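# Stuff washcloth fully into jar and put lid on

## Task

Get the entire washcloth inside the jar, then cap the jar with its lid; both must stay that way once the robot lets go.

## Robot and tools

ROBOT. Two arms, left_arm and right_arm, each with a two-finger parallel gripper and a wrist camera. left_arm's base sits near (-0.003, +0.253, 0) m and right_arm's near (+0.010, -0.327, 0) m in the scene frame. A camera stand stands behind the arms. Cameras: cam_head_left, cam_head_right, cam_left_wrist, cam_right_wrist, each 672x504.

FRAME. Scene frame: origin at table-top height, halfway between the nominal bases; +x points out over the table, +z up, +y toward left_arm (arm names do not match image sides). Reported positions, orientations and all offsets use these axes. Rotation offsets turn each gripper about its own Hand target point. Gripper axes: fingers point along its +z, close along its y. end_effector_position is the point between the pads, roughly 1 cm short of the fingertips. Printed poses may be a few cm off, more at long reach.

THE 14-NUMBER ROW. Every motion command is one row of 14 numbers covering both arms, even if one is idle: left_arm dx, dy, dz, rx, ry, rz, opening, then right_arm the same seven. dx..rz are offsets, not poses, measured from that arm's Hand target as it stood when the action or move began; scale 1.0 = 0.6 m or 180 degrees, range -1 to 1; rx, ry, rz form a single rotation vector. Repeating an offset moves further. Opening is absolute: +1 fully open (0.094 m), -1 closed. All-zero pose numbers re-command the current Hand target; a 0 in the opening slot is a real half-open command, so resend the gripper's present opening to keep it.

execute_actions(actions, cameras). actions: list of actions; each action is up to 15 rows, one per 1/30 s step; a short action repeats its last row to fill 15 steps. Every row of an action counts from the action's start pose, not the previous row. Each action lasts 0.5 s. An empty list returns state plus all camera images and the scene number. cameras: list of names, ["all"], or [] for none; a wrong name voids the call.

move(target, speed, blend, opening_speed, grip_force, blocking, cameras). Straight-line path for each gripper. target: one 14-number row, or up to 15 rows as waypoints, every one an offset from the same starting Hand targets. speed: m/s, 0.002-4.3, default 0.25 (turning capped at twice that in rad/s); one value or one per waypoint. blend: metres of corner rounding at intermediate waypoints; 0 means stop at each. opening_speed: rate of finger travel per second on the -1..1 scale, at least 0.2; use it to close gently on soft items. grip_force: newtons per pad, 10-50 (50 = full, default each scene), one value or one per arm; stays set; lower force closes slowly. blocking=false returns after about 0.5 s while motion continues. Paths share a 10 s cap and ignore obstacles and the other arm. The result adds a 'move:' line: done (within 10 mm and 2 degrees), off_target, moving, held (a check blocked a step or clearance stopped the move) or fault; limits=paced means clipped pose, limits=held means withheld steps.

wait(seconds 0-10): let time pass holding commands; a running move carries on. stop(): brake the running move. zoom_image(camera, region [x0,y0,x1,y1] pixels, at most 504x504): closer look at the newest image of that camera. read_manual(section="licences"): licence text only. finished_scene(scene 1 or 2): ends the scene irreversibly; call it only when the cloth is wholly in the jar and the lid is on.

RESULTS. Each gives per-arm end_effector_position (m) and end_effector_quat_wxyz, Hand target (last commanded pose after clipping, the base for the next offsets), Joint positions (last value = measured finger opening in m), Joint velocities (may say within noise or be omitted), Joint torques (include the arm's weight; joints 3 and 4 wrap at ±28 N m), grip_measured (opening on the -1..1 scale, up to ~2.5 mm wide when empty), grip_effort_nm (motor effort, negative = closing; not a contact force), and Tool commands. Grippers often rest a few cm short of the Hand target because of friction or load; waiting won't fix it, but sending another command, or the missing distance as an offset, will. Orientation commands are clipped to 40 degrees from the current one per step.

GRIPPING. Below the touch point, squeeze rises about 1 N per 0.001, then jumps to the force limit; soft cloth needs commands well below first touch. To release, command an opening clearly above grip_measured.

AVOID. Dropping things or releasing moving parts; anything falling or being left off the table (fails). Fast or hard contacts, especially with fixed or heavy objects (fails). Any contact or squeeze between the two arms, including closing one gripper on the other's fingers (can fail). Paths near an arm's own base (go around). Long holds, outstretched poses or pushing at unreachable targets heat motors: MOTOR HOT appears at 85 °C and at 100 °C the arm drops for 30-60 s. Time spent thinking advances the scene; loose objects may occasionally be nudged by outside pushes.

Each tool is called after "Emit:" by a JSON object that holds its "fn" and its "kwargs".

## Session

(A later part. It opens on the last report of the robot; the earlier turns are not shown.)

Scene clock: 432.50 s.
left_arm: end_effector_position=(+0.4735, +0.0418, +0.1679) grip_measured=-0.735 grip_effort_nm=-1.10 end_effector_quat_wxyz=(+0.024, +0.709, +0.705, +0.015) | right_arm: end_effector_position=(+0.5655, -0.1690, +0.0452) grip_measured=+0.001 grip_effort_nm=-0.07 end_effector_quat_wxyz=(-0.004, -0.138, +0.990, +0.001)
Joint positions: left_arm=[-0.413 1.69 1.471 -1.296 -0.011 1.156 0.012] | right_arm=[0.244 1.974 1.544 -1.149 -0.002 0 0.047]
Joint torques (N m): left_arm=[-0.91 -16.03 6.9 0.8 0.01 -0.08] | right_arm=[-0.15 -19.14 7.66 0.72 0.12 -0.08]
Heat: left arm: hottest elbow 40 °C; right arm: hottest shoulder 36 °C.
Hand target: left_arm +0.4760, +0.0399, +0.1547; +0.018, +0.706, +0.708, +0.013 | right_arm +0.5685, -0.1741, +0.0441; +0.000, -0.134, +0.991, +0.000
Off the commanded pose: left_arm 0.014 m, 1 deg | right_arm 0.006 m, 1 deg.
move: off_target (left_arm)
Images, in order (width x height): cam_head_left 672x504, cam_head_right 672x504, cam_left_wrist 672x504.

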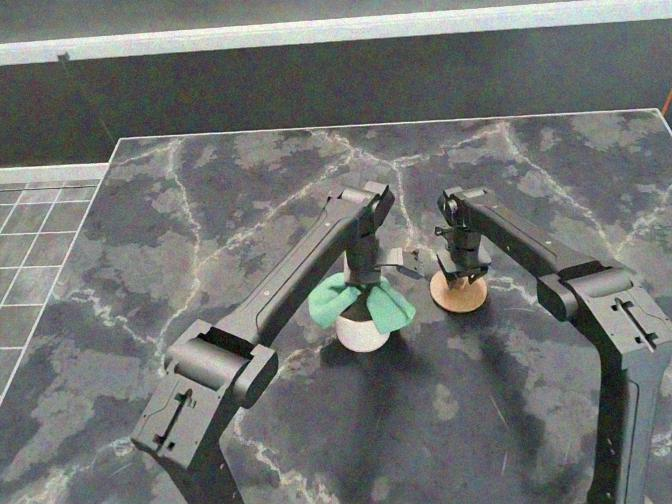

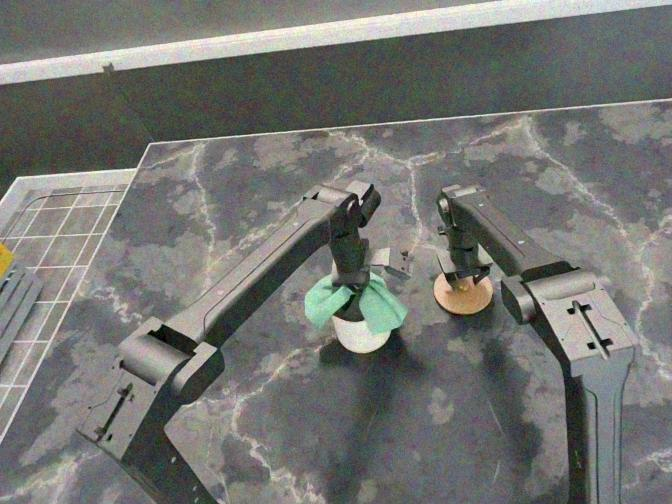

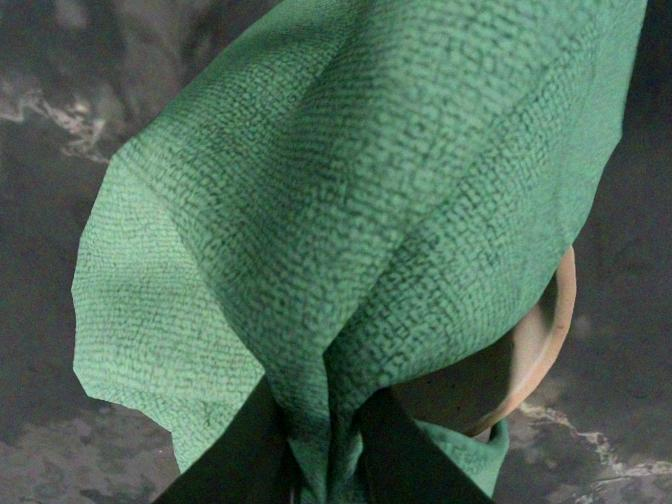

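Emit:
{"fn": "move", "kwargs": {"target": [0, -0.006, -0.115, 0, 0, 0, -1, 0, 0, 0, 0, 0, 0, 0.0], "speed": 0.1, "cameras": ["cam_left_wrist", "cam_head_left", "cam_head_right"]}}

Scene clock: 444.40 s.
left_arm: end_effector_position=(+0.4783, +0.0398, +0.1063) grip_measured=-0.735 grip_effort_nm=-1.10 end_effector_quat_wxyz=(+0.032, +0.706, +0.707, +0.018) | right_arm: end_effector_position=(+0.5655, -0.1690, +0.0452) grip_measured=+0.001 grip_effort_nm=-0.07 end_effector_quat_wxyz=(-0.004, -0.138, +0.990, +0.001)
Joint positions: left_arm=[-0.413 1.74 1.369 -1.127 -0.011 1.15 0.012] | right_arm=[0.244 1.974 1.544 -1.149 -0.002 0 0.047]
Joint torques (N m): left_arm=[-1.08 -14.68 6.56 0.66 0.05 -0.11] | right_arm=[-0.38 -19.14 7.68 0.72 0.13 -0.1]
Heat: left arm: hottest elbow 39 °C; right arm: hottest shoulder 36 °C.
Hand target: left_arm +0.4759, +0.0363, +0.0857; +0.017, +0.706, +0.708, +0.013 | right_arm +0.5685, -0.1741, +0.0441; +0.000, -0.134, +0.991, +0.000
Off the commanded pose: left_arm 0.021 m, 2 deg | right_arm 0.006 m, 1 deg.
move: off_target (left_arm)
Images, in order (width x height): cam_head_left 672x504, cam_head_right 672x504, cam_left_wrist 672x504.

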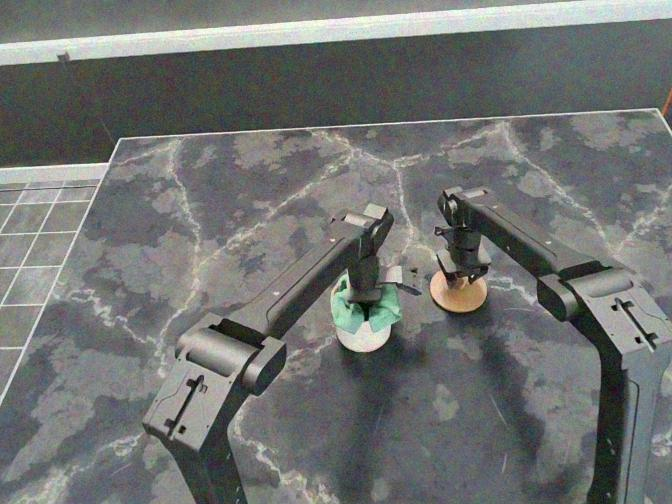

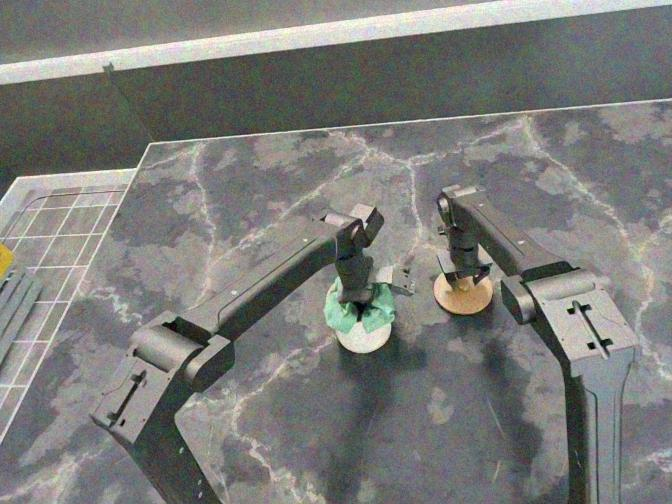

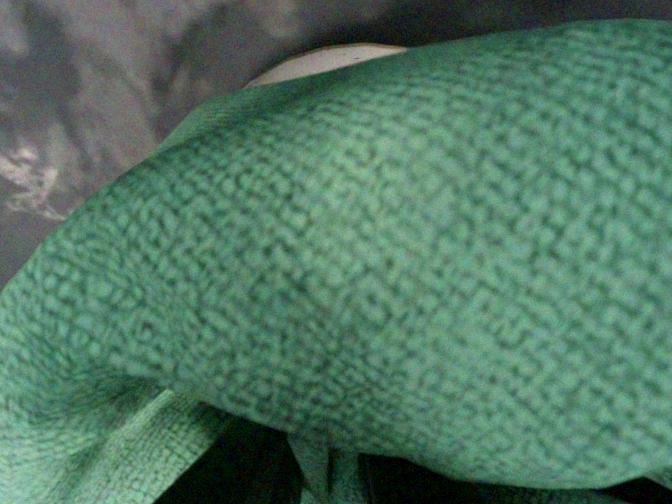

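Emit:
{"fn": "move", "kwargs": {"target": [0, 0, -0.033, 0, 0, 0, -1, 0, 0, 0, 0, 0, 0, 0.0], "speed": 0.08, "cameras": ["cam_left_wrist", "cam_head_left", "cam_head_right"]}}

Emit:
{"fn": "zoom_image", "kwargs": {"camera": "cam_head_left", "region": [280, 180, 448, 370]}}

Scene clock: 500.10 s.
left_arm: end_effector_position=(+0.4792, +0.0394, +0.0867) grip_measured=-0.735 grip_effort_nm=-1.10 end_effector_quat_wxyz=(+0.032, +0.706, +0.707, +0.018) | right_arm: end_effector_position=(+0.5655, -0.1690, +0.0452) grip_measured=+0.001 grip_effort_nm=-0.07 end_effector_quat_wxyz=(-0.004, -0.138, +0.990, +0.001)
Joint positions: left_arm=[-0.413 1.762 1.343 -1.08 -0.011 1.15 0.012] | right_arm=[0.244 1.974 1.544 -1.149 -0.002 0 0.047]
Joint torques (N m): left_arm=[-1.32 -14.39 6.3 0.79 0.04 -0.07] | right_arm=[-0.21 -19.19 7.68 0.7 0.13 -0.09]
Heat: left arm: hottest elbow 38 °C; right arm: hottest shoulder 37 °C.
Hand target: left_arm +0.4759, +0.0363, +0.0658; +0.018, +0.706, +0.708, +0.013 | right_arm +0.5685, -0.1741, +0.0441; +0.000, -0.134, +0.991, +0.000
Off the commanded pose: left_arm 0.021 m, 2 deg | right_arm 0.006 m, 1 deg.
move: off_target (left_arm)
Images, in order (width x height): cam_head_left 672x504, cam_head_right 672x504, cam_left_wrist 672x504.

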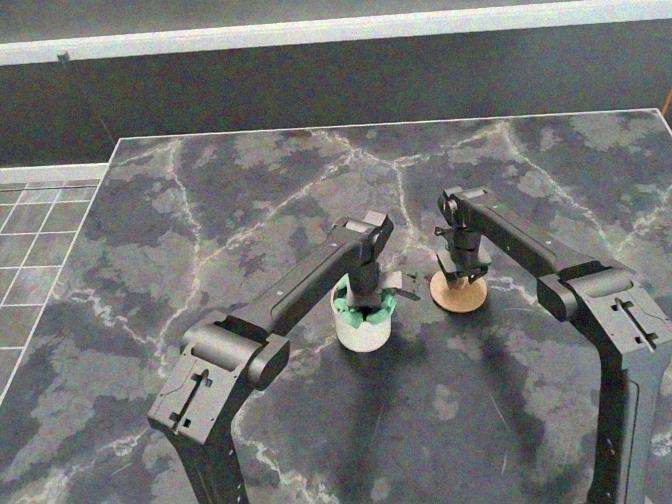

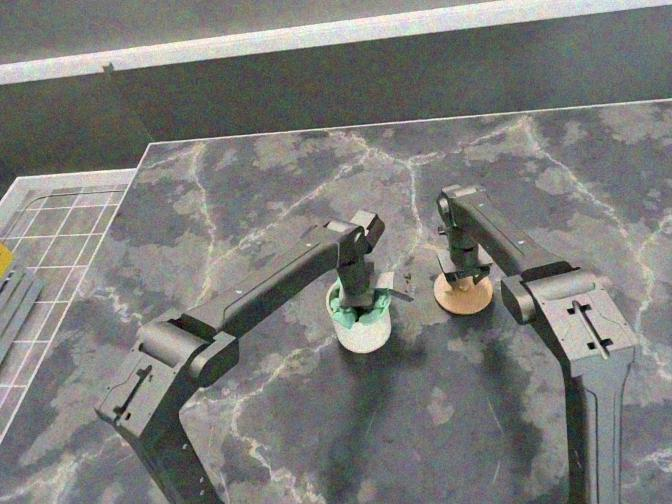

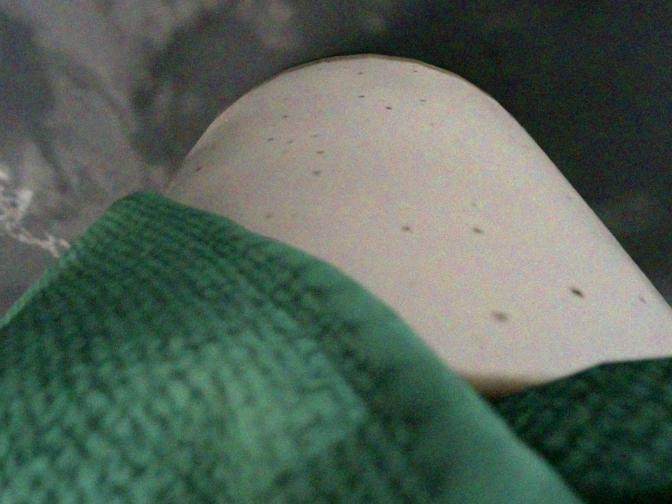

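Scaled by 2.653 from the camera's 672x504 image, which has a finer 960x720 frame.

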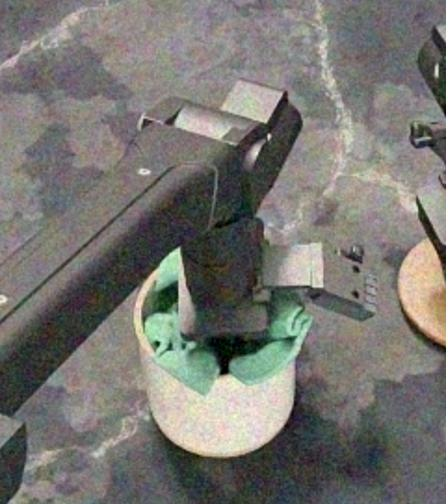

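Emit:
{"fn": "move", "kwargs": {"target": [[0, 0, 0, 0, 0, 0, -0.45, 0, 0, 0, 0, 0, 0, 0.0],[0, 0, 0.36, 0, 0, 0, -0.45, 0, 0, 0, 0, 0, 0, 0.0]], "speed": 0.15, "cameras": ["cam_left_wrist", "cam_head_left", "cam_head_right"]}}

Emit:
{"fn": "zoom_image", "kwargs": {"camera": "cam_head_left", "region": [280, 180, 448, 370]}}

Scene clock: 510.70 s.
left_arm: end_effector_position=(+0.4696, +0.0439, +0.2608) grip_measured=-0.453 grip_effort_nm=0.07 end_effector_quat_wxyz=(-0.002, +0.707, +0.707, +0.006) | right_arm: end_effector_position=(+0.5655, -0.1690, +0.0452) grip_measured=+0.001 grip_effort_nm=-0.07 end_effector_quat_wxyz=(-0.004, -0.138, +0.990, +0.001)
Joint positions: left_arm=[-0.413 1.692 1.719 -1.598 -0.013 1.15 0.026] | right_arm=[0.244 1.974 1.544 -1.149 -0.002 0 0.047]
Joint torques (N m): left_arm=[-1.38 -17.79 11.08 -0.38 0.11 -0.11] | right_arm=[-0.26 -19.08 7.69 0.69 0.12 -0.08]
Heat: left arm: hottest elbow 37 °C; right arm: hottest shoulder 37 °C.
Hand target: left_arm +0.4759, +0.0363, +0.2819; +0.017, +0.706, +0.708, +0.013 | right_arm +0.5685, -0.1741, +0.0441; +0.000, -0.134, +0.991, +0.000
Off the commanded pose: left_arm 0.023 m, 2 deg | right_arm 0.006 m, 1 deg.
move: off_target (left_arm)
Images, in order (width x height): cam_head_left 672x504, cam_head_right 672x504, cam_left_wrist 672x504.

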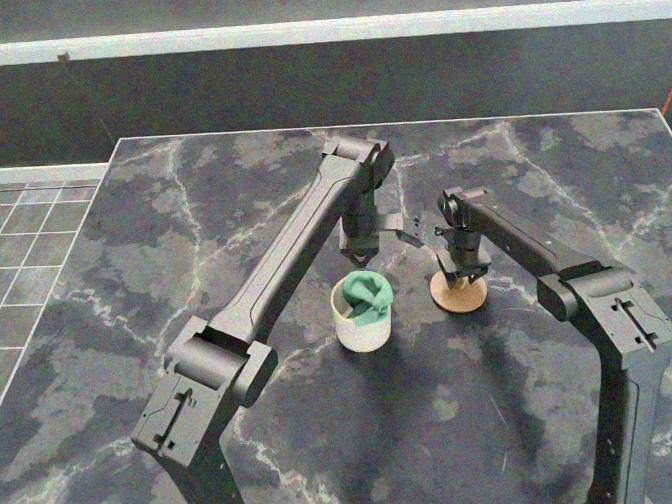

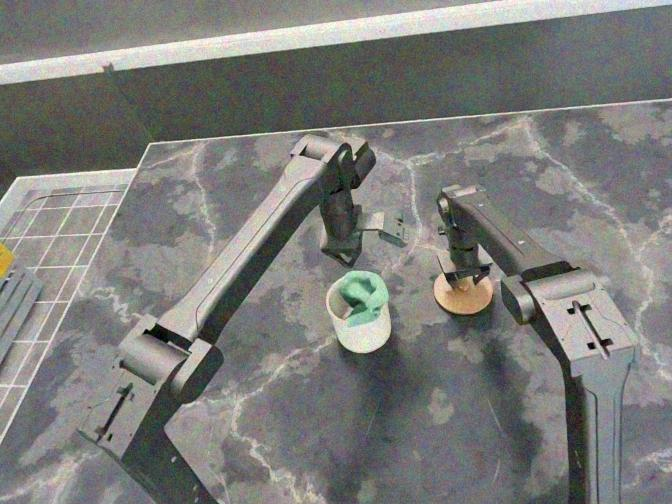

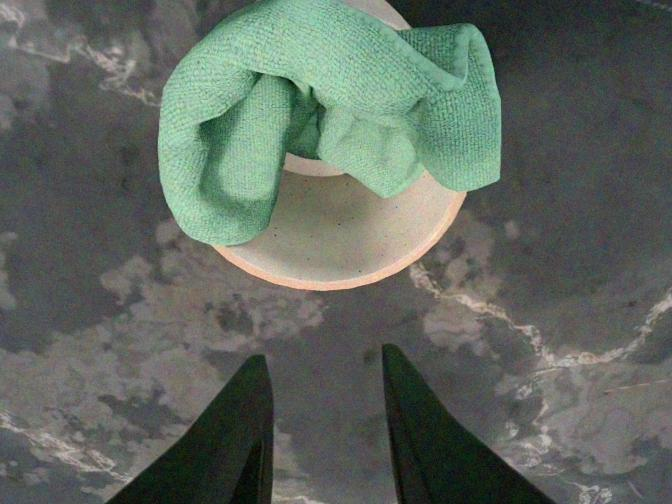

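Scaled by 2.653 from the camera's 672x504 image, which has a finer 960x720 frame.

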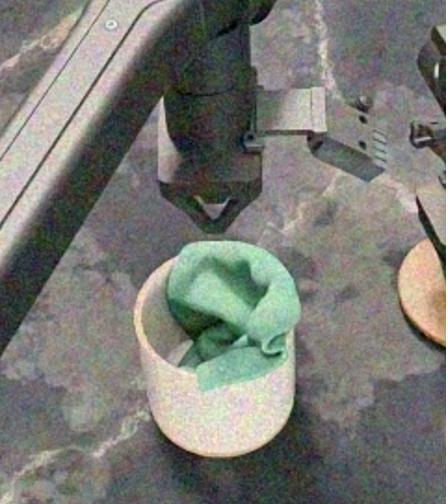

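Emit:
{"fn": "move", "kwargs": {"target": [[-0.015, -0.019, -0.16, 0, 0, 0, 0.28, 0, 0, 0, 0, 0, 0, 0.0],[-0.015, -0.019, -0.345, 0, 0, 0, 0.28, 0, 0, 0, 0, 0, 0, 0.0]], "speed": 0.12, "blend": [0.02, 0], "cameras": ["cam_left_wrist", "cam_head_left"]}}

Emit:
{"fn": "zoom_image", "kwargs": {"camera": "cam_head_left", "region": [280, 180, 448, 370]}}

Scene clock: 556.93 s.
left_arm: end_effector_position=(+0.4713, +0.0306, +0.1008) grip_measured=+0.277 grip_effort_nm=0.07 end_effector_quat_wxyz=(+0.034, +0.705, +0.708, +0.022) | right_arm: end_effector_position=(+0.5655, -0.1690, +0.0452) grip_measured=+0.001 grip_effort_nm=-0.07 end_effector_quat_wxyz=(-0.004, -0.138, +0.990, +0.001)
Joint positions: left_arm=[-0.437 1.736 1.347 -1.103 -0.019 1.123 0.06] | right_arm=[0.244 1.974 1.544 -1.149 -0.002 0 0.047]
Joint torques (N m): left_arm=[-1.67 -13.63 6.08 0.98 0.28 -0.07] | right_arm=[-0.21 -19.08 7.65 0.69 0.13 -0.09]
Heat: left arm: hottest elbow 40 °C; right arm: hottest shoulder 37 °C.
Hand target: left_arm +0.4669, +0.0250, +0.0748; +0.017, +0.705, +0.708, +0.013 | right_arm +0.5685, -0.1741, +0.0441; +0.000, -0.134, +0.991, +0.000
Off the commanded pose: left_arm 0.027 m, 2 deg | right_arm 0.006 m, 1 deg.
move: off_target (left_arm)
Images, in order (width x height): cam_head_left 672x504, cam_left_wrist 672x504.

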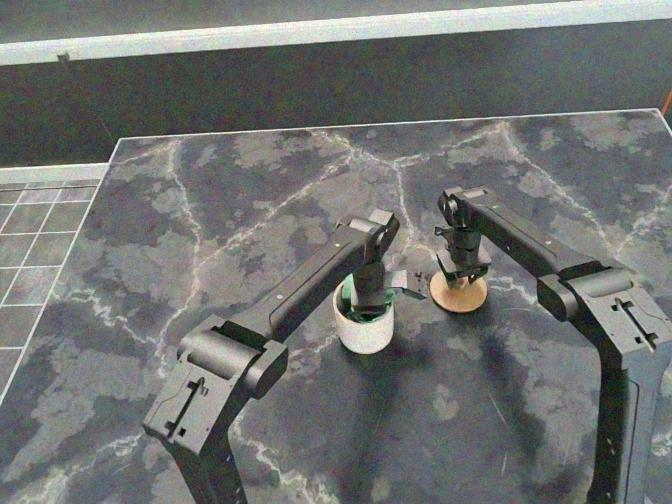

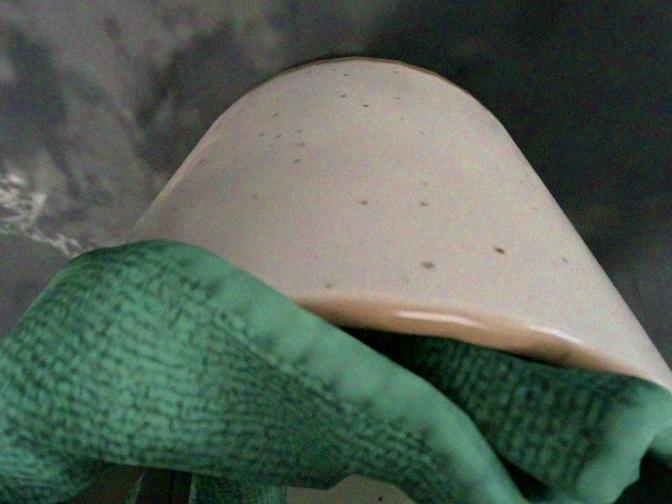

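Scaled by 2.653 from the camera's 672x504 image, which has a finer 960x720 frame.

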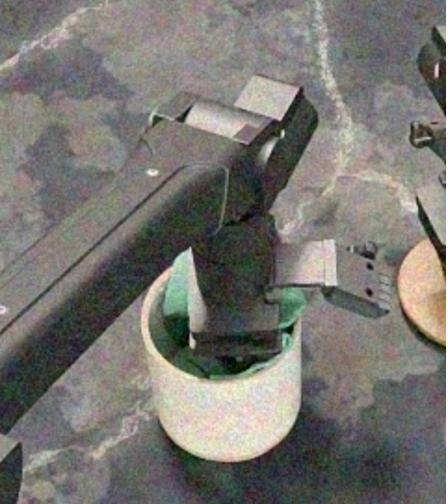

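Emit:
{"fn": "move", "kwargs": {"target": [[0.006, 0, -0.02, 0, 0, 0, 0.28, 0, 0, 0, 0, 0, 0, 0.0],[0.006, 0, 0.33, 0, 0, 0, 0.28, 0, 0, 0, 0, 0, 0, 0.0]], "speed": 0.12, "cameras": ["cam_left_wrist", "cam_head_left"]}}

Emit:
{"fn": "zoom_image", "kwargs": {"camera": "cam_head_left", "region": [280, 180, 448, 370]}}

Scene clock: 567.80 s.
left_arm: end_effector_position=(+0.4645, +0.0334, +0.2504) grip_measured=+0.277 grip_effort_nm=0.07 end_effector_quat_wxyz=(-0.004, +0.706, +0.708, +0.007) | right_arm: end_effector_position=(+0.5655, -0.1690, +0.0452) grip_measured=+0.001 grip_effort_nm=-0.07 end_effector_quat_wxyz=(-0.004, -0.138, +0.990, +0.001)
Joint positions: left_arm=[-0.436 1.693 1.693 -1.574 -0.016 1.123 0.06] | right_arm=[0.244 1.974 1.544 -1.149 -0.002 0 0.047]
Joint torques (N m): left_arm=[-1.03 -18.37 11.03 -0.32 0.18 -0.08] | right_arm=[-0.26 -19.08 7.64 0.68 0.13 -0.08]
Heat: left arm: hottest elbow 40 °C; right arm: hottest shoulder 37 °C.
Hand target: left_arm +0.4705, +0.0249, +0.2728; +0.017, +0.705, +0.708, +0.013 | right_arm +0.5685, -0.1741, +0.0441; +0.000, -0.134, +0.991, +0.000
Off the commanded pose: left_arm 0.025 m, 3 deg | right_arm 0.006 m, 1 deg.
move: off_target (left_arm)
Images, in order (width x height): cam_head_left 672x504, cam_left_wrist 672x504.

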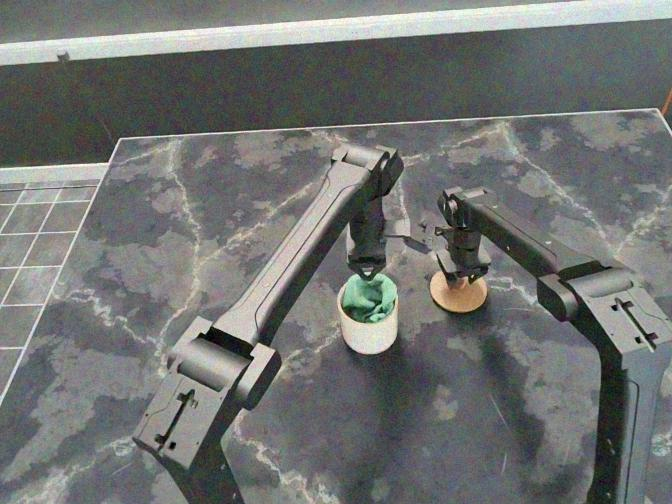

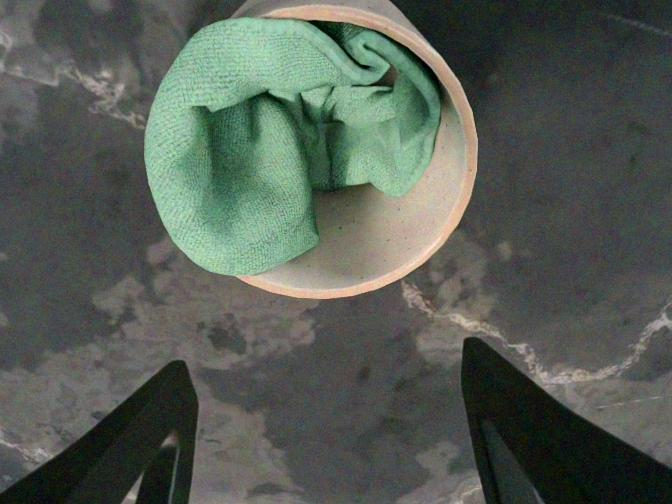

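Scaled by 2.653 from the camera's 672x504 image, which has a finer 960x720 frame.

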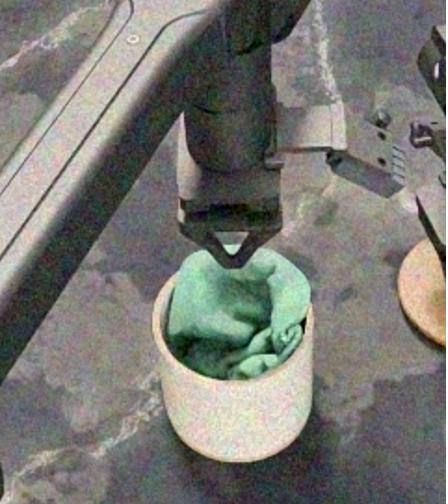

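Emit:
{"fn": "move", "kwargs": {"target": [[0.002, 0.0075, -0.15, 0, 0, 0, -0.06, 0, 0, 0, 0, 0, 0, 0.0],[0.002, 0.0075, -0.345, 0, 0, 0, -0.06, 0, 0, 0, 0, 0, 0, 0.0]], "speed": 0.12, "blend": [0.02, 0], "cameras": ["cam_left_wrist", "cam_head_left"]}}

Emit:
{"fn": "move", "kwargs": {"target": [0.002, 0, 0.345, 0, 0, 0, -0.06, 0, 0, 0, 0, 0, 0, 0.0], "speed": 0.15, "cameras": ["cam_left_wrist", "cam_head_left"]}}

Emit:
{"fn": "zoom_image", "kwargs": {"camera": "cam_head_left", "region": [280, 180, 448, 370]}}

Scene clock: 608.13 s.
left_arm: end_effector_position=(+0.4708, +0.0304, +0.0812) grip_measured=-0.057 grip_effort_nm=-0.21 end_effector_quat_wxyz=(+0.024, +0.705, +0.708, +0.017) | right_arm: end_effector_position=(+0.5655, -0.1690, +0.0452) grip_measured=+0.001 grip_effort_nm=-0.07 end_effector_quat_wxyz=(-0.004, -0.138, +0.990, +0.001)
Joint positions: left_arm=[-0.436 1.768 1.336 -1.082 -0.016 1.123 0.044] | right_arm=[0.244 1.974 1.544 -1.149 -0.002 0 0.047]
Joint torques (N m): left_arm=[-0.79 -15.27 6.54 0.9 0.16 0.02] | right_arm=[-0.32 -19.25 7.66 0.68 0.13 -0.09]
Heat: left arm: hottest elbow 46 °C; right arm: hottest shoulder 37 °C.
Hand target: left_arm +0.4717, +0.0295, +0.0658; +0.017, +0.705, +0.708, +0.013 | right_arm +0.5685, -0.1741, +0.0441; +0.000, -0.134, +0.991, +0.000
Off the commanded pose: left_arm 0.015 m, 1 deg | right_arm 0.006 m, 1 deg.
move: off_target (left_arm)
Images, in order (width x height): cam_head_left 672x504, cam_left_wrist 672x504.

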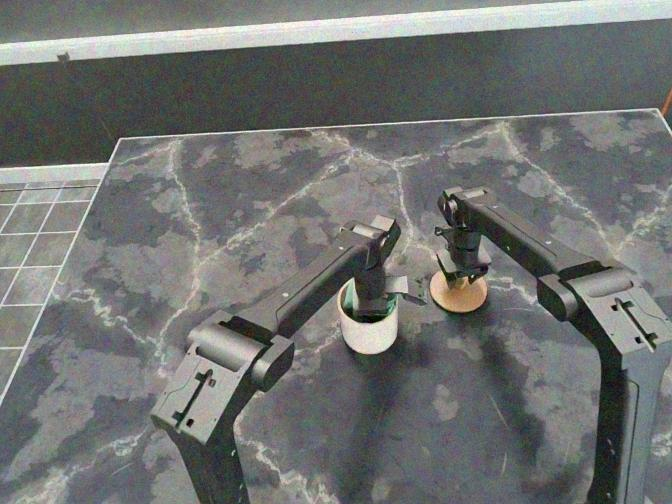

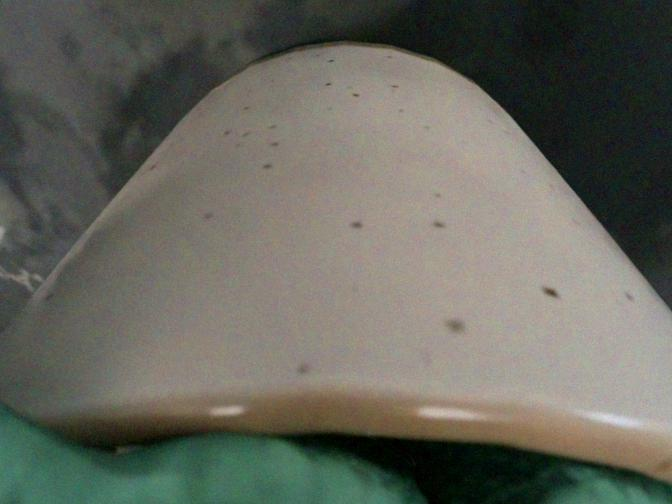

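Scene clock: 610.23 s.
left_arm: end_effector_position=(+0.4645, +0.0333, +0.2517) grip_measured=-0.057 grip_effort_nm=-0.21 end_effector_quat_wxyz=(-0.003, +0.706, +0.708, +0.007) | right_arm: end_effector_position=(+0.5655, -0.1690, +0.0452) grip_measured=+0.001 grip_effort_nm=-0.07 end_effector_quat_wxyz=(-0.004, -0.138, +0.990, +0.001)
Joint positions: left_arm=[-0.436 1.691 1.694 -1.574 -0.016 1.123 0.044] | right_arm=[0.244 1.974 1.544 -1.149 -0.002 0 0.047]
Joint torques (N m): left_arm=[-0.26 -18.14 10.85 -0.31 0.16 0] | right_arm=[-0.15 -19.14 7.68 0.68 0.14 -0.09]
Heat: left arm: hottest elbow 46 °C; right arm: hottest shoulder 37 °C.
Hand target: left_arm +0.4729, +0.0295, +0.2728; +0.017, +0.705, +0.708, +0.013 | right_arm +0.5685, -0.1741, +0.0441; +0.000, -0.134, +0.991, +0.000
Off the commanded pose: left_arm 0.023 m, 2 deg | right_arm 0.006 m, 1 deg.
move: off_target (left_arm)
Images, in order (width x height): cam_head_left 672x504, cam_left_wrist 672x504.

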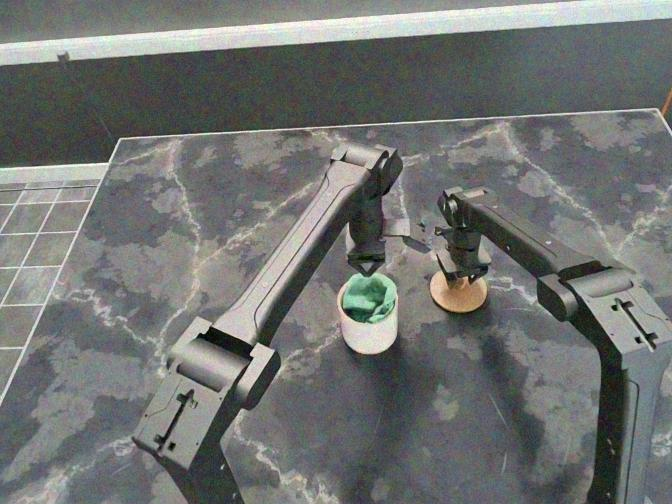

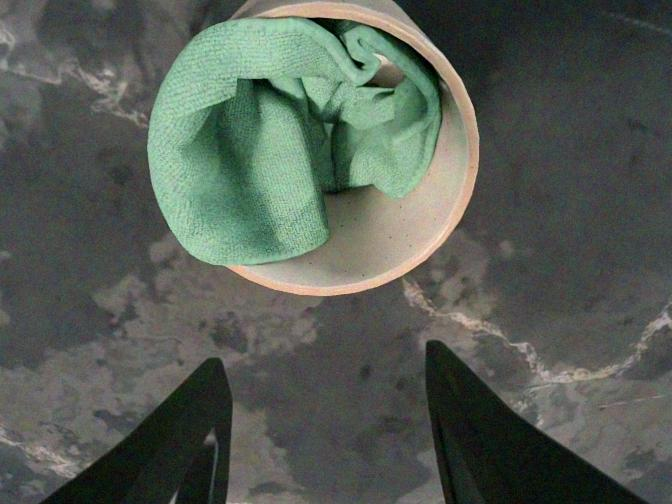

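Scaled by 2.653 from the camera's 672x504 image, which has a finer 960x720 frame.

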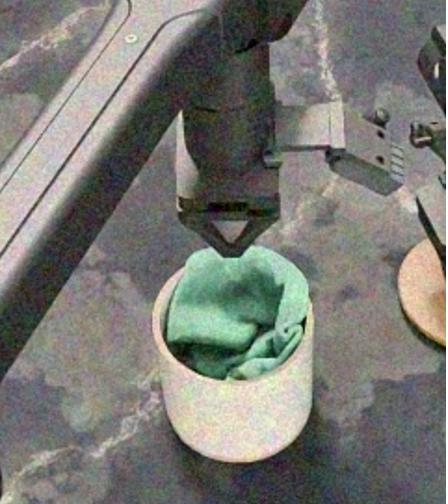

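Emit:
{"fn": "move", "kwargs": {"target": [[0, 0, 0, 0, 0, 0, 0.3, 0, 0, 0.2, 0, 0, 0, 0.0],[0.085, -0.02, -0.08, 0, 0, 0, 0.3, 0, -0.22, 0.3, 0, 0, 0, 0.0]], "speed": 0.2, "blend": [0.03, 0], "cameras": ["cam_left_wrist", "cam_head_left", "cam_head_right"]}}

Scene clock: 683.33 s.
left_arm: end_effector_position=(+0.5059, +0.0217, +0.2193) grip_measured=+0.297 grip_effort_nm=0.08 end_effector_quat_wxyz=(+0.001, +0.704, +0.710, +0.009) | right_arm: end_effector_position=(+0.5522, -0.3069, +0.1935) grip_measured=+0.001 grip_effort_nm=-0.07 end_effector_quat_wxyz=(-0.034, -0.130, +0.991, +0.002)
Joint positions: left_arm=[-0.423 1.804 1.762 -1.521 -0.016 1.131 0.061] | right_arm=[0.005 1.817 1.711 -1.533 0.002 -0.222 0.047]
Joint torques (N m): left_arm=[-0.03 -17.2 10.88 0.58 0.2 0.13] | right_arm=[0.44 -18.78 13.55 -0.1 -0.03 -0.12]
Heat: left arm: hottest elbow 50 °C; right arm: hottest shoulder 37 °C.
Hand target: left_arm +0.5240, +0.0175, +0.2248; +0.017, +0.705, +0.708, +0.013 | right_arm +0.5685, -0.3061, +0.2238; +0.000, -0.135, +0.991, +0.000
Off the commanded pose: left_arm 0.019 m, 2 deg | right_arm 0.035 m, 4 deg.
move: off_target (left_arm, right_arm); blend cut to 0 m at target 1
Images, in order (width x height): cam_head_left 672x504, cam_head_right 672x504, cam_left_wrist 672x504.

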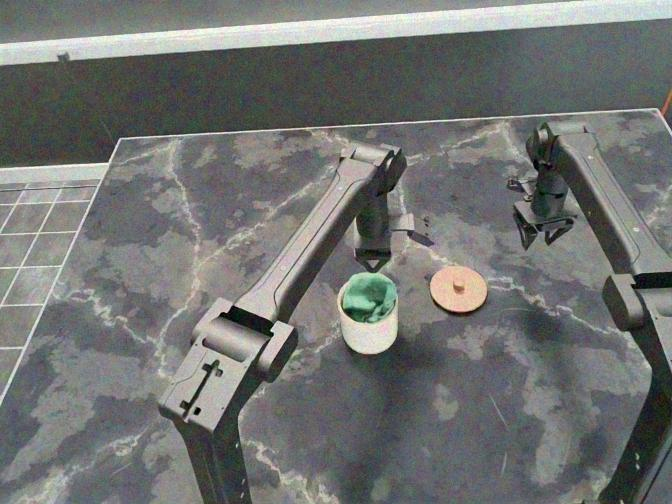

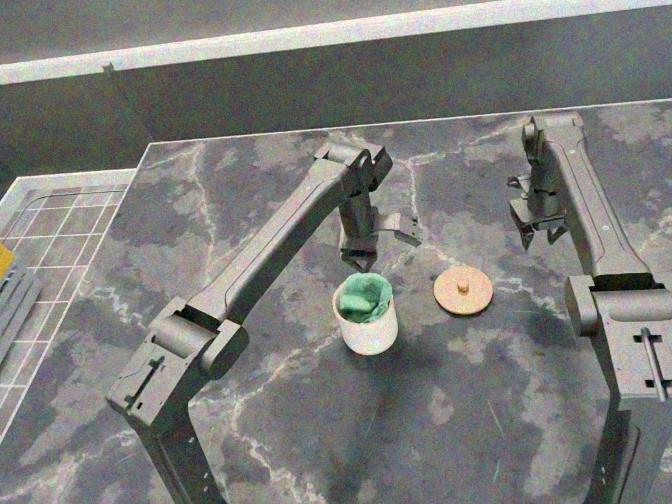

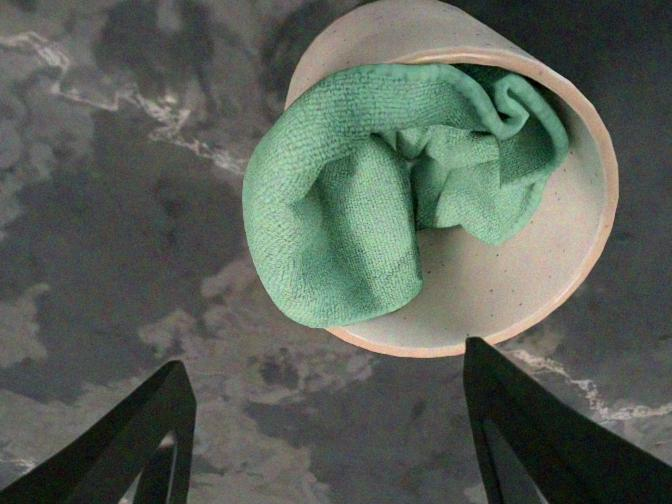

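Emit:
{"fn": "move", "kwargs": {"target": [-0.0233, 0, -0.149, 0, 0, 0, 0.3, 0, 0, 0, 0, 0, 0, 0.0], "speed": 0.1, "cameras": ["cam_left_wrist", "cam_head_left"]}}

Emit:
{"fn": "zoom_image", "kwargs": {"camera": "cam_head_left", "region": [280, 180, 448, 370]}}

Scene clock: 699.10 s.
left_arm: end_effector_position=(+0.5093, +0.0201, +0.1513) grip_measured=+0.297 grip_effort_nm=0.07 end_effector_quat_wxyz=(+0.026, +0.704, +0.710, +0.018) | right_arm: end_effector_position=(+0.5522, -0.3069, +0.1935) grip_measured=+0.001 grip_effort_nm=-0.07 end_effector_quat_wxyz=(-0.034, -0.131, +0.991, +0.002)
Joint positions: left_arm=[-0.423 1.804 1.581 -1.287 -0.016 1.131 0.061] | right_arm=[0.005 1.817 1.711 -1.533 0.002 -0.223 0.047]
Joint torques (N m): left_arm=[-1.08 -16.91 6.99 0.73 0.15 0.03] | right_arm=[0.38 -18.9 13.57 -0.09 -0.04 -0.15]
Heat: left arm: hottest elbow 50 °C; right arm: hottest elbow 38 °C.
Hand target: left_arm +0.5100, +0.0175, +0.1354; +0.017, +0.705, +0.708, +0.013 | right_arm +0.5685, -0.3061, +0.2238; +0.000, -0.134, +0.991, +0.000
Off the commanded pose: left_arm 0.016 m, 1 deg | right_arm 0.034 m, 4 deg.
move: off_target (left_arm, right_arm)
Images, in order (width x height): cam_head_left 672x504, cam_left_wrist 672x504.

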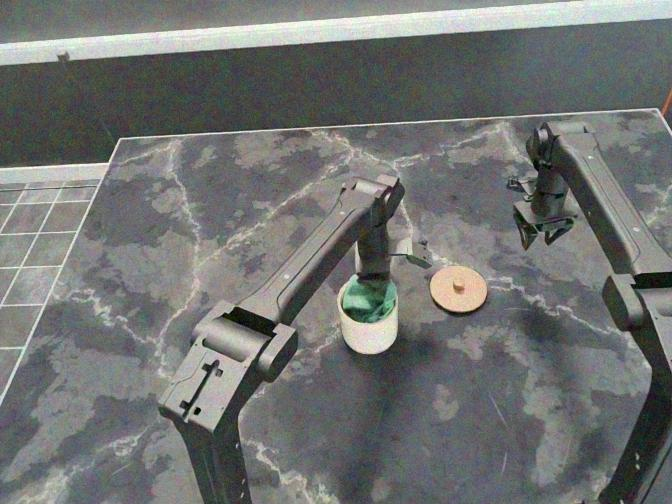

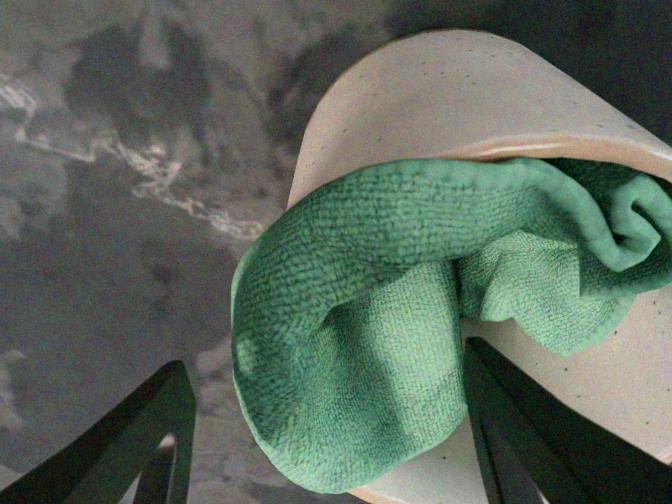

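Scaled by 2.653 from the camera's 672x504 image, which has a finer 960x720 frame.

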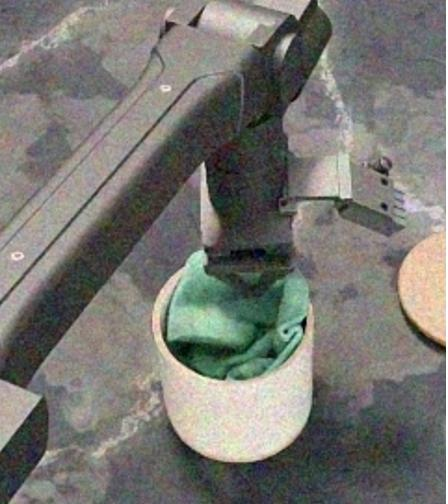

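Emit:
{"fn": "move", "kwargs": {"target": [[0, 0, -0.008, 0, 0, 0, 0.3, 0, 0, 0, 0, 0, 0, 0.0],[0, 0, -0.008, 0, 0, 0, -0.85, 0, 0, 0, 0, 0, 0, 0.0]], "speed": 0.1, "cameras": ["cam_left_wrist", "cam_head_left"]}}

Scene clock: 711.87 s.
left_arm: end_effector_position=(+0.5097, +0.0198, +0.1485) grip_measured=-0.846 grip_effort_nm=-0.22 end_effector_quat_wxyz=(+0.028, +0.704, +0.710, +0.018) | right_arm: end_effector_position=(+0.5522, -0.3069, +0.1935) grip_measured=+0.001 grip_effort_nm=-0.07 end_effector_quat_wxyz=(-0.034, -0.131, +0.991, +0.002)
Joint positions: left_arm=[-0.423 1.804 1.573 -1.275 -0.015 1.131 0.007] | right_arm=[0.005 1.817 1.711 -1.533 0.002 -0.223 0.047]
Joint torques (N m): left_arm=[-0.62 -16.79 7.01 0.65 0.16 0.05] | right_arm=[0.44 -18.78 13.57 -0.09 -0.04 -0.14]
Heat: left arm: hottest elbow 48 °C; right arm: hottest elbow 40 °C.
Hand target: left_arm +0.5099, +0.0175, +0.1306; +0.017, +0.705, +0.708, +0.013 | right_arm +0.5685, -0.3061, +0.2238; +0.000, -0.134, +0.991, +0.000
Off the commanded pose: left_arm 0.018 m, 1 deg | right_arm 0.035 m, 4 deg.
move: off_target (left_arm, right_arm); target 2's new opening was sent with left_arm's hand 0.018 m and 1 deg from that target
Images, in order (width x height): cam_head_left 672x504, cam_left_wrist 672x504.

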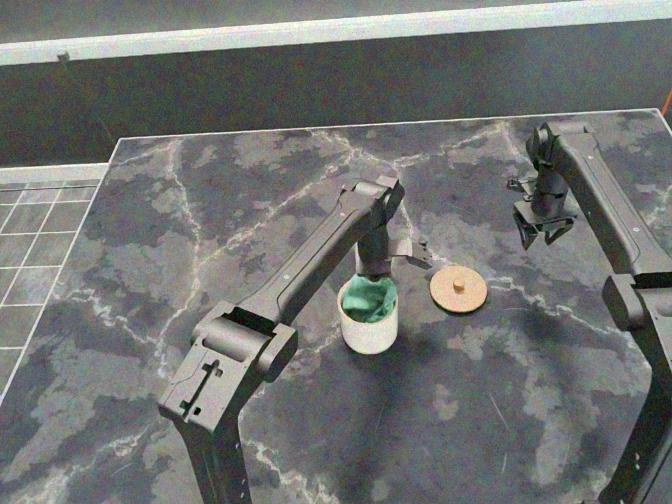

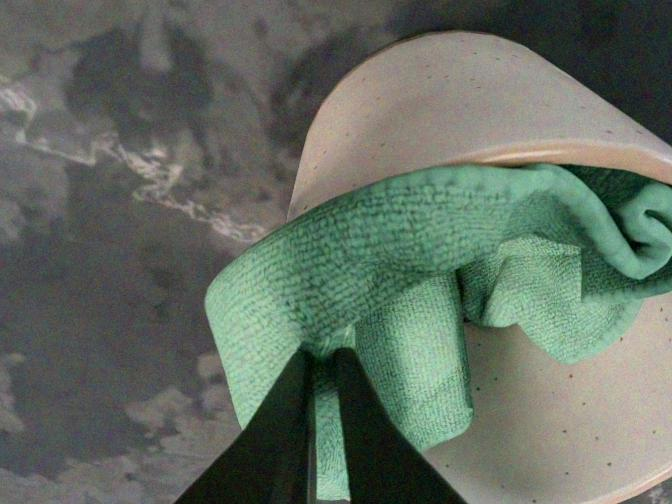

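Emit:
{"fn": "move", "kwargs": {"target": [-0.003, 0.008, -0.065, 0, 0, 0, -1, 0, 0, 0, 0, 0, 0, 0.0], "speed": 0.08, "cameras": ["cam_left_wrist", "cam_head_left"]}}

Scene clock: 739.77 s.
left_arm: end_effector_position=(+0.5035, +0.0227, +0.1114) grip_measured=-0.989 grip_effort_nm=-0.68 end_effector_quat_wxyz=(+0.023, +0.704, +0.710, +0.017) | right_arm: end_effector_position=(+0.5522, -0.3069, +0.1935) grip_measured=+0.001 grip_effort_nm=-0.07 end_effector_quat_wxyz=(-0.034, -0.131, +0.991, +0.002)
Joint positions: left_arm=[-0.423 1.819 1.494 -1.19 -0.015 1.131 0.001] | right_arm=[0.005 1.817 1.711 -1.533 0.002 -0.223 0.047]
Joint torques (N m): left_arm=[0.03 -15.97 6.76 1.18 0.21 0.06] | right_arm=[0.44 -18.9 13.56 -0.1 -0.03 -0.14]
Heat: left arm: hottest elbow 43 °C; right arm: hottest elbow 44 °C.
Hand target: left_arm +0.5081, +0.0223, +0.0916; +0.018, +0.706, +0.708, +0.013 | right_arm +0.5685, -0.3061, +0.2238; +0.000, -0.134, +0.991, +0.000
Off the commanded pose: left_arm 0.020 m, 1 deg | right_arm 0.035 m, 4 deg.
move: off_target (left_arm, right_arm)
Images, in order (width x height): cam_head_left 672x504, cam_left_wrist 672x504.

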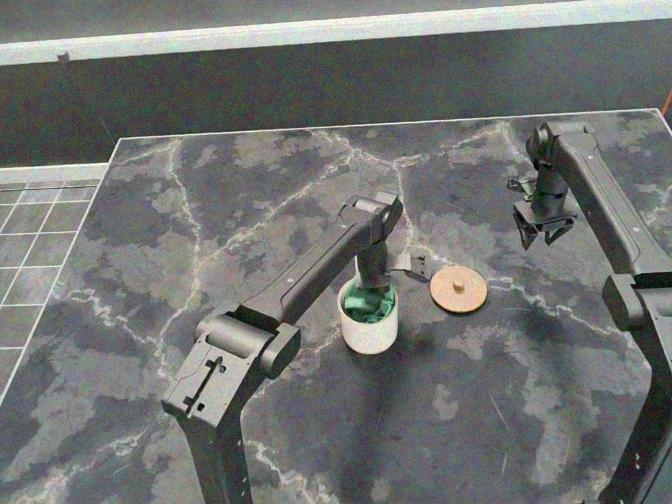

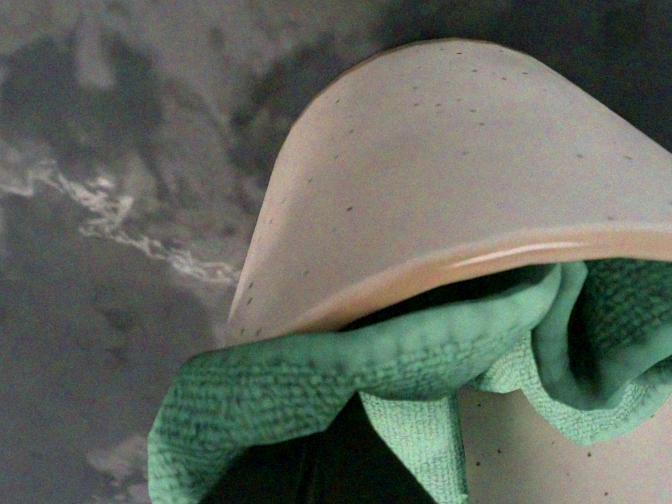

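Emit:
{"fn": "move", "kwargs": {"target": [[-0.022, 0.012, -0.06, 0, 0, 0, -1, 0, 0, 0, 0, 0, 0, 0.0],[-0.022, 0.012, 0.27, 0, 0, 0, -1, 0, 0, 0, 0, 0, 0, 0.0]], "speed": 0.12, "cameras": ["cam_left_wrist", "cam_head_left"]}}

Emit:
{"fn": "zoom_image", "kwargs": {"camera": "cam_head_left", "region": [280, 180, 448, 370]}}

Scene clock: 751.77 s.
left_arm: end_effector_position=(+0.4851, +0.0312, +0.2312) grip_measured=-0.989 grip_effort_nm=-0.67 end_effector_quat_wxyz=(-0.004, +0.704, +0.710, +0.007) | right_arm: end_effector_position=(+0.5522, -0.3069, +0.1935) grip_measured=+0.001 grip_effort_nm=-0.07 end_effector_quat_wxyz=(-0.034, -0.131, +0.991, +0.002)
Joint positions: left_arm=[-0.423 1.746 1.714 -1.541 -0.015 1.131 0.001] | right_arm=[0.005 1.817 1.711 -1.533 0.002 -0.223 0.047]
Joint torques (N m): left_arm=[0.15 -19.08 10.96 -0.49 0.17 0.09] | right_arm=[0.38 -18.9 13.57 -0.06 -0.03 -0.15]
Heat: left arm: hottest elbow 42 °C; right arm: hottest elbow 45 °C.
Hand target: left_arm +0.4949, +0.0294, +0.2536; +0.017, +0.706, +0.708, +0.013 | right_arm +0.5685, -0.3061, +0.2238; +0.000, -0.134, +0.991, +0.000
Off the commanded pose: left_arm 0.025 m, 3 deg | right_arm 0.035 m, 4 deg.
move: off_target (left_arm, right_arm)
Images, in order (width x height): cam_head_left 672x504, cam_left_wrist 672x504.

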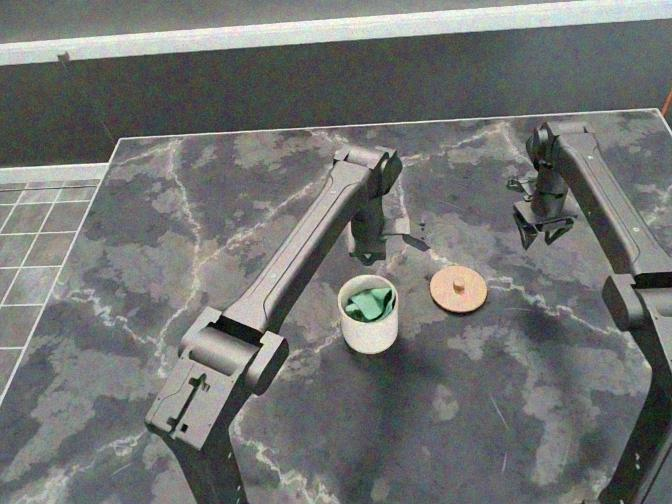

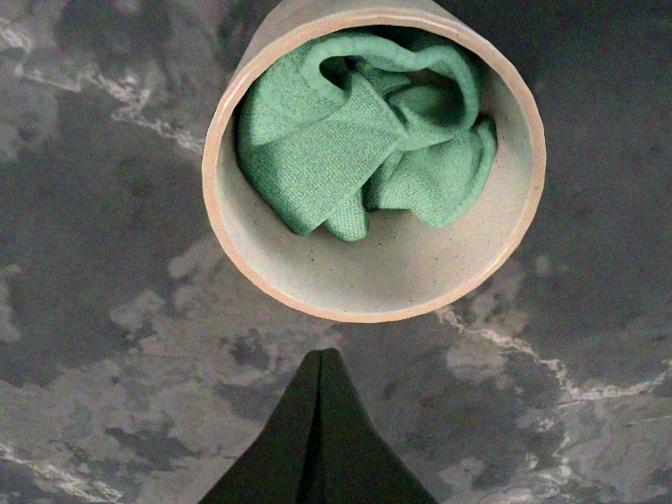

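Scaled by 2.653 from the camera's 672x504 image, which has a finer 960x720 frame.

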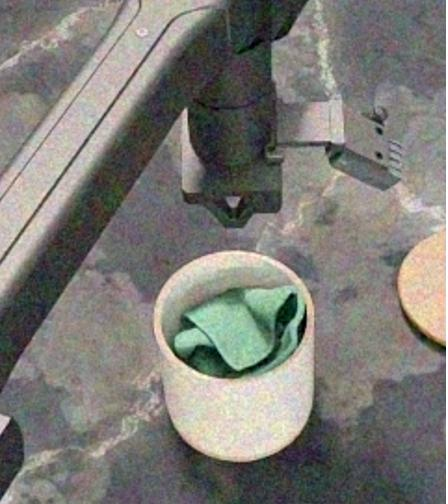

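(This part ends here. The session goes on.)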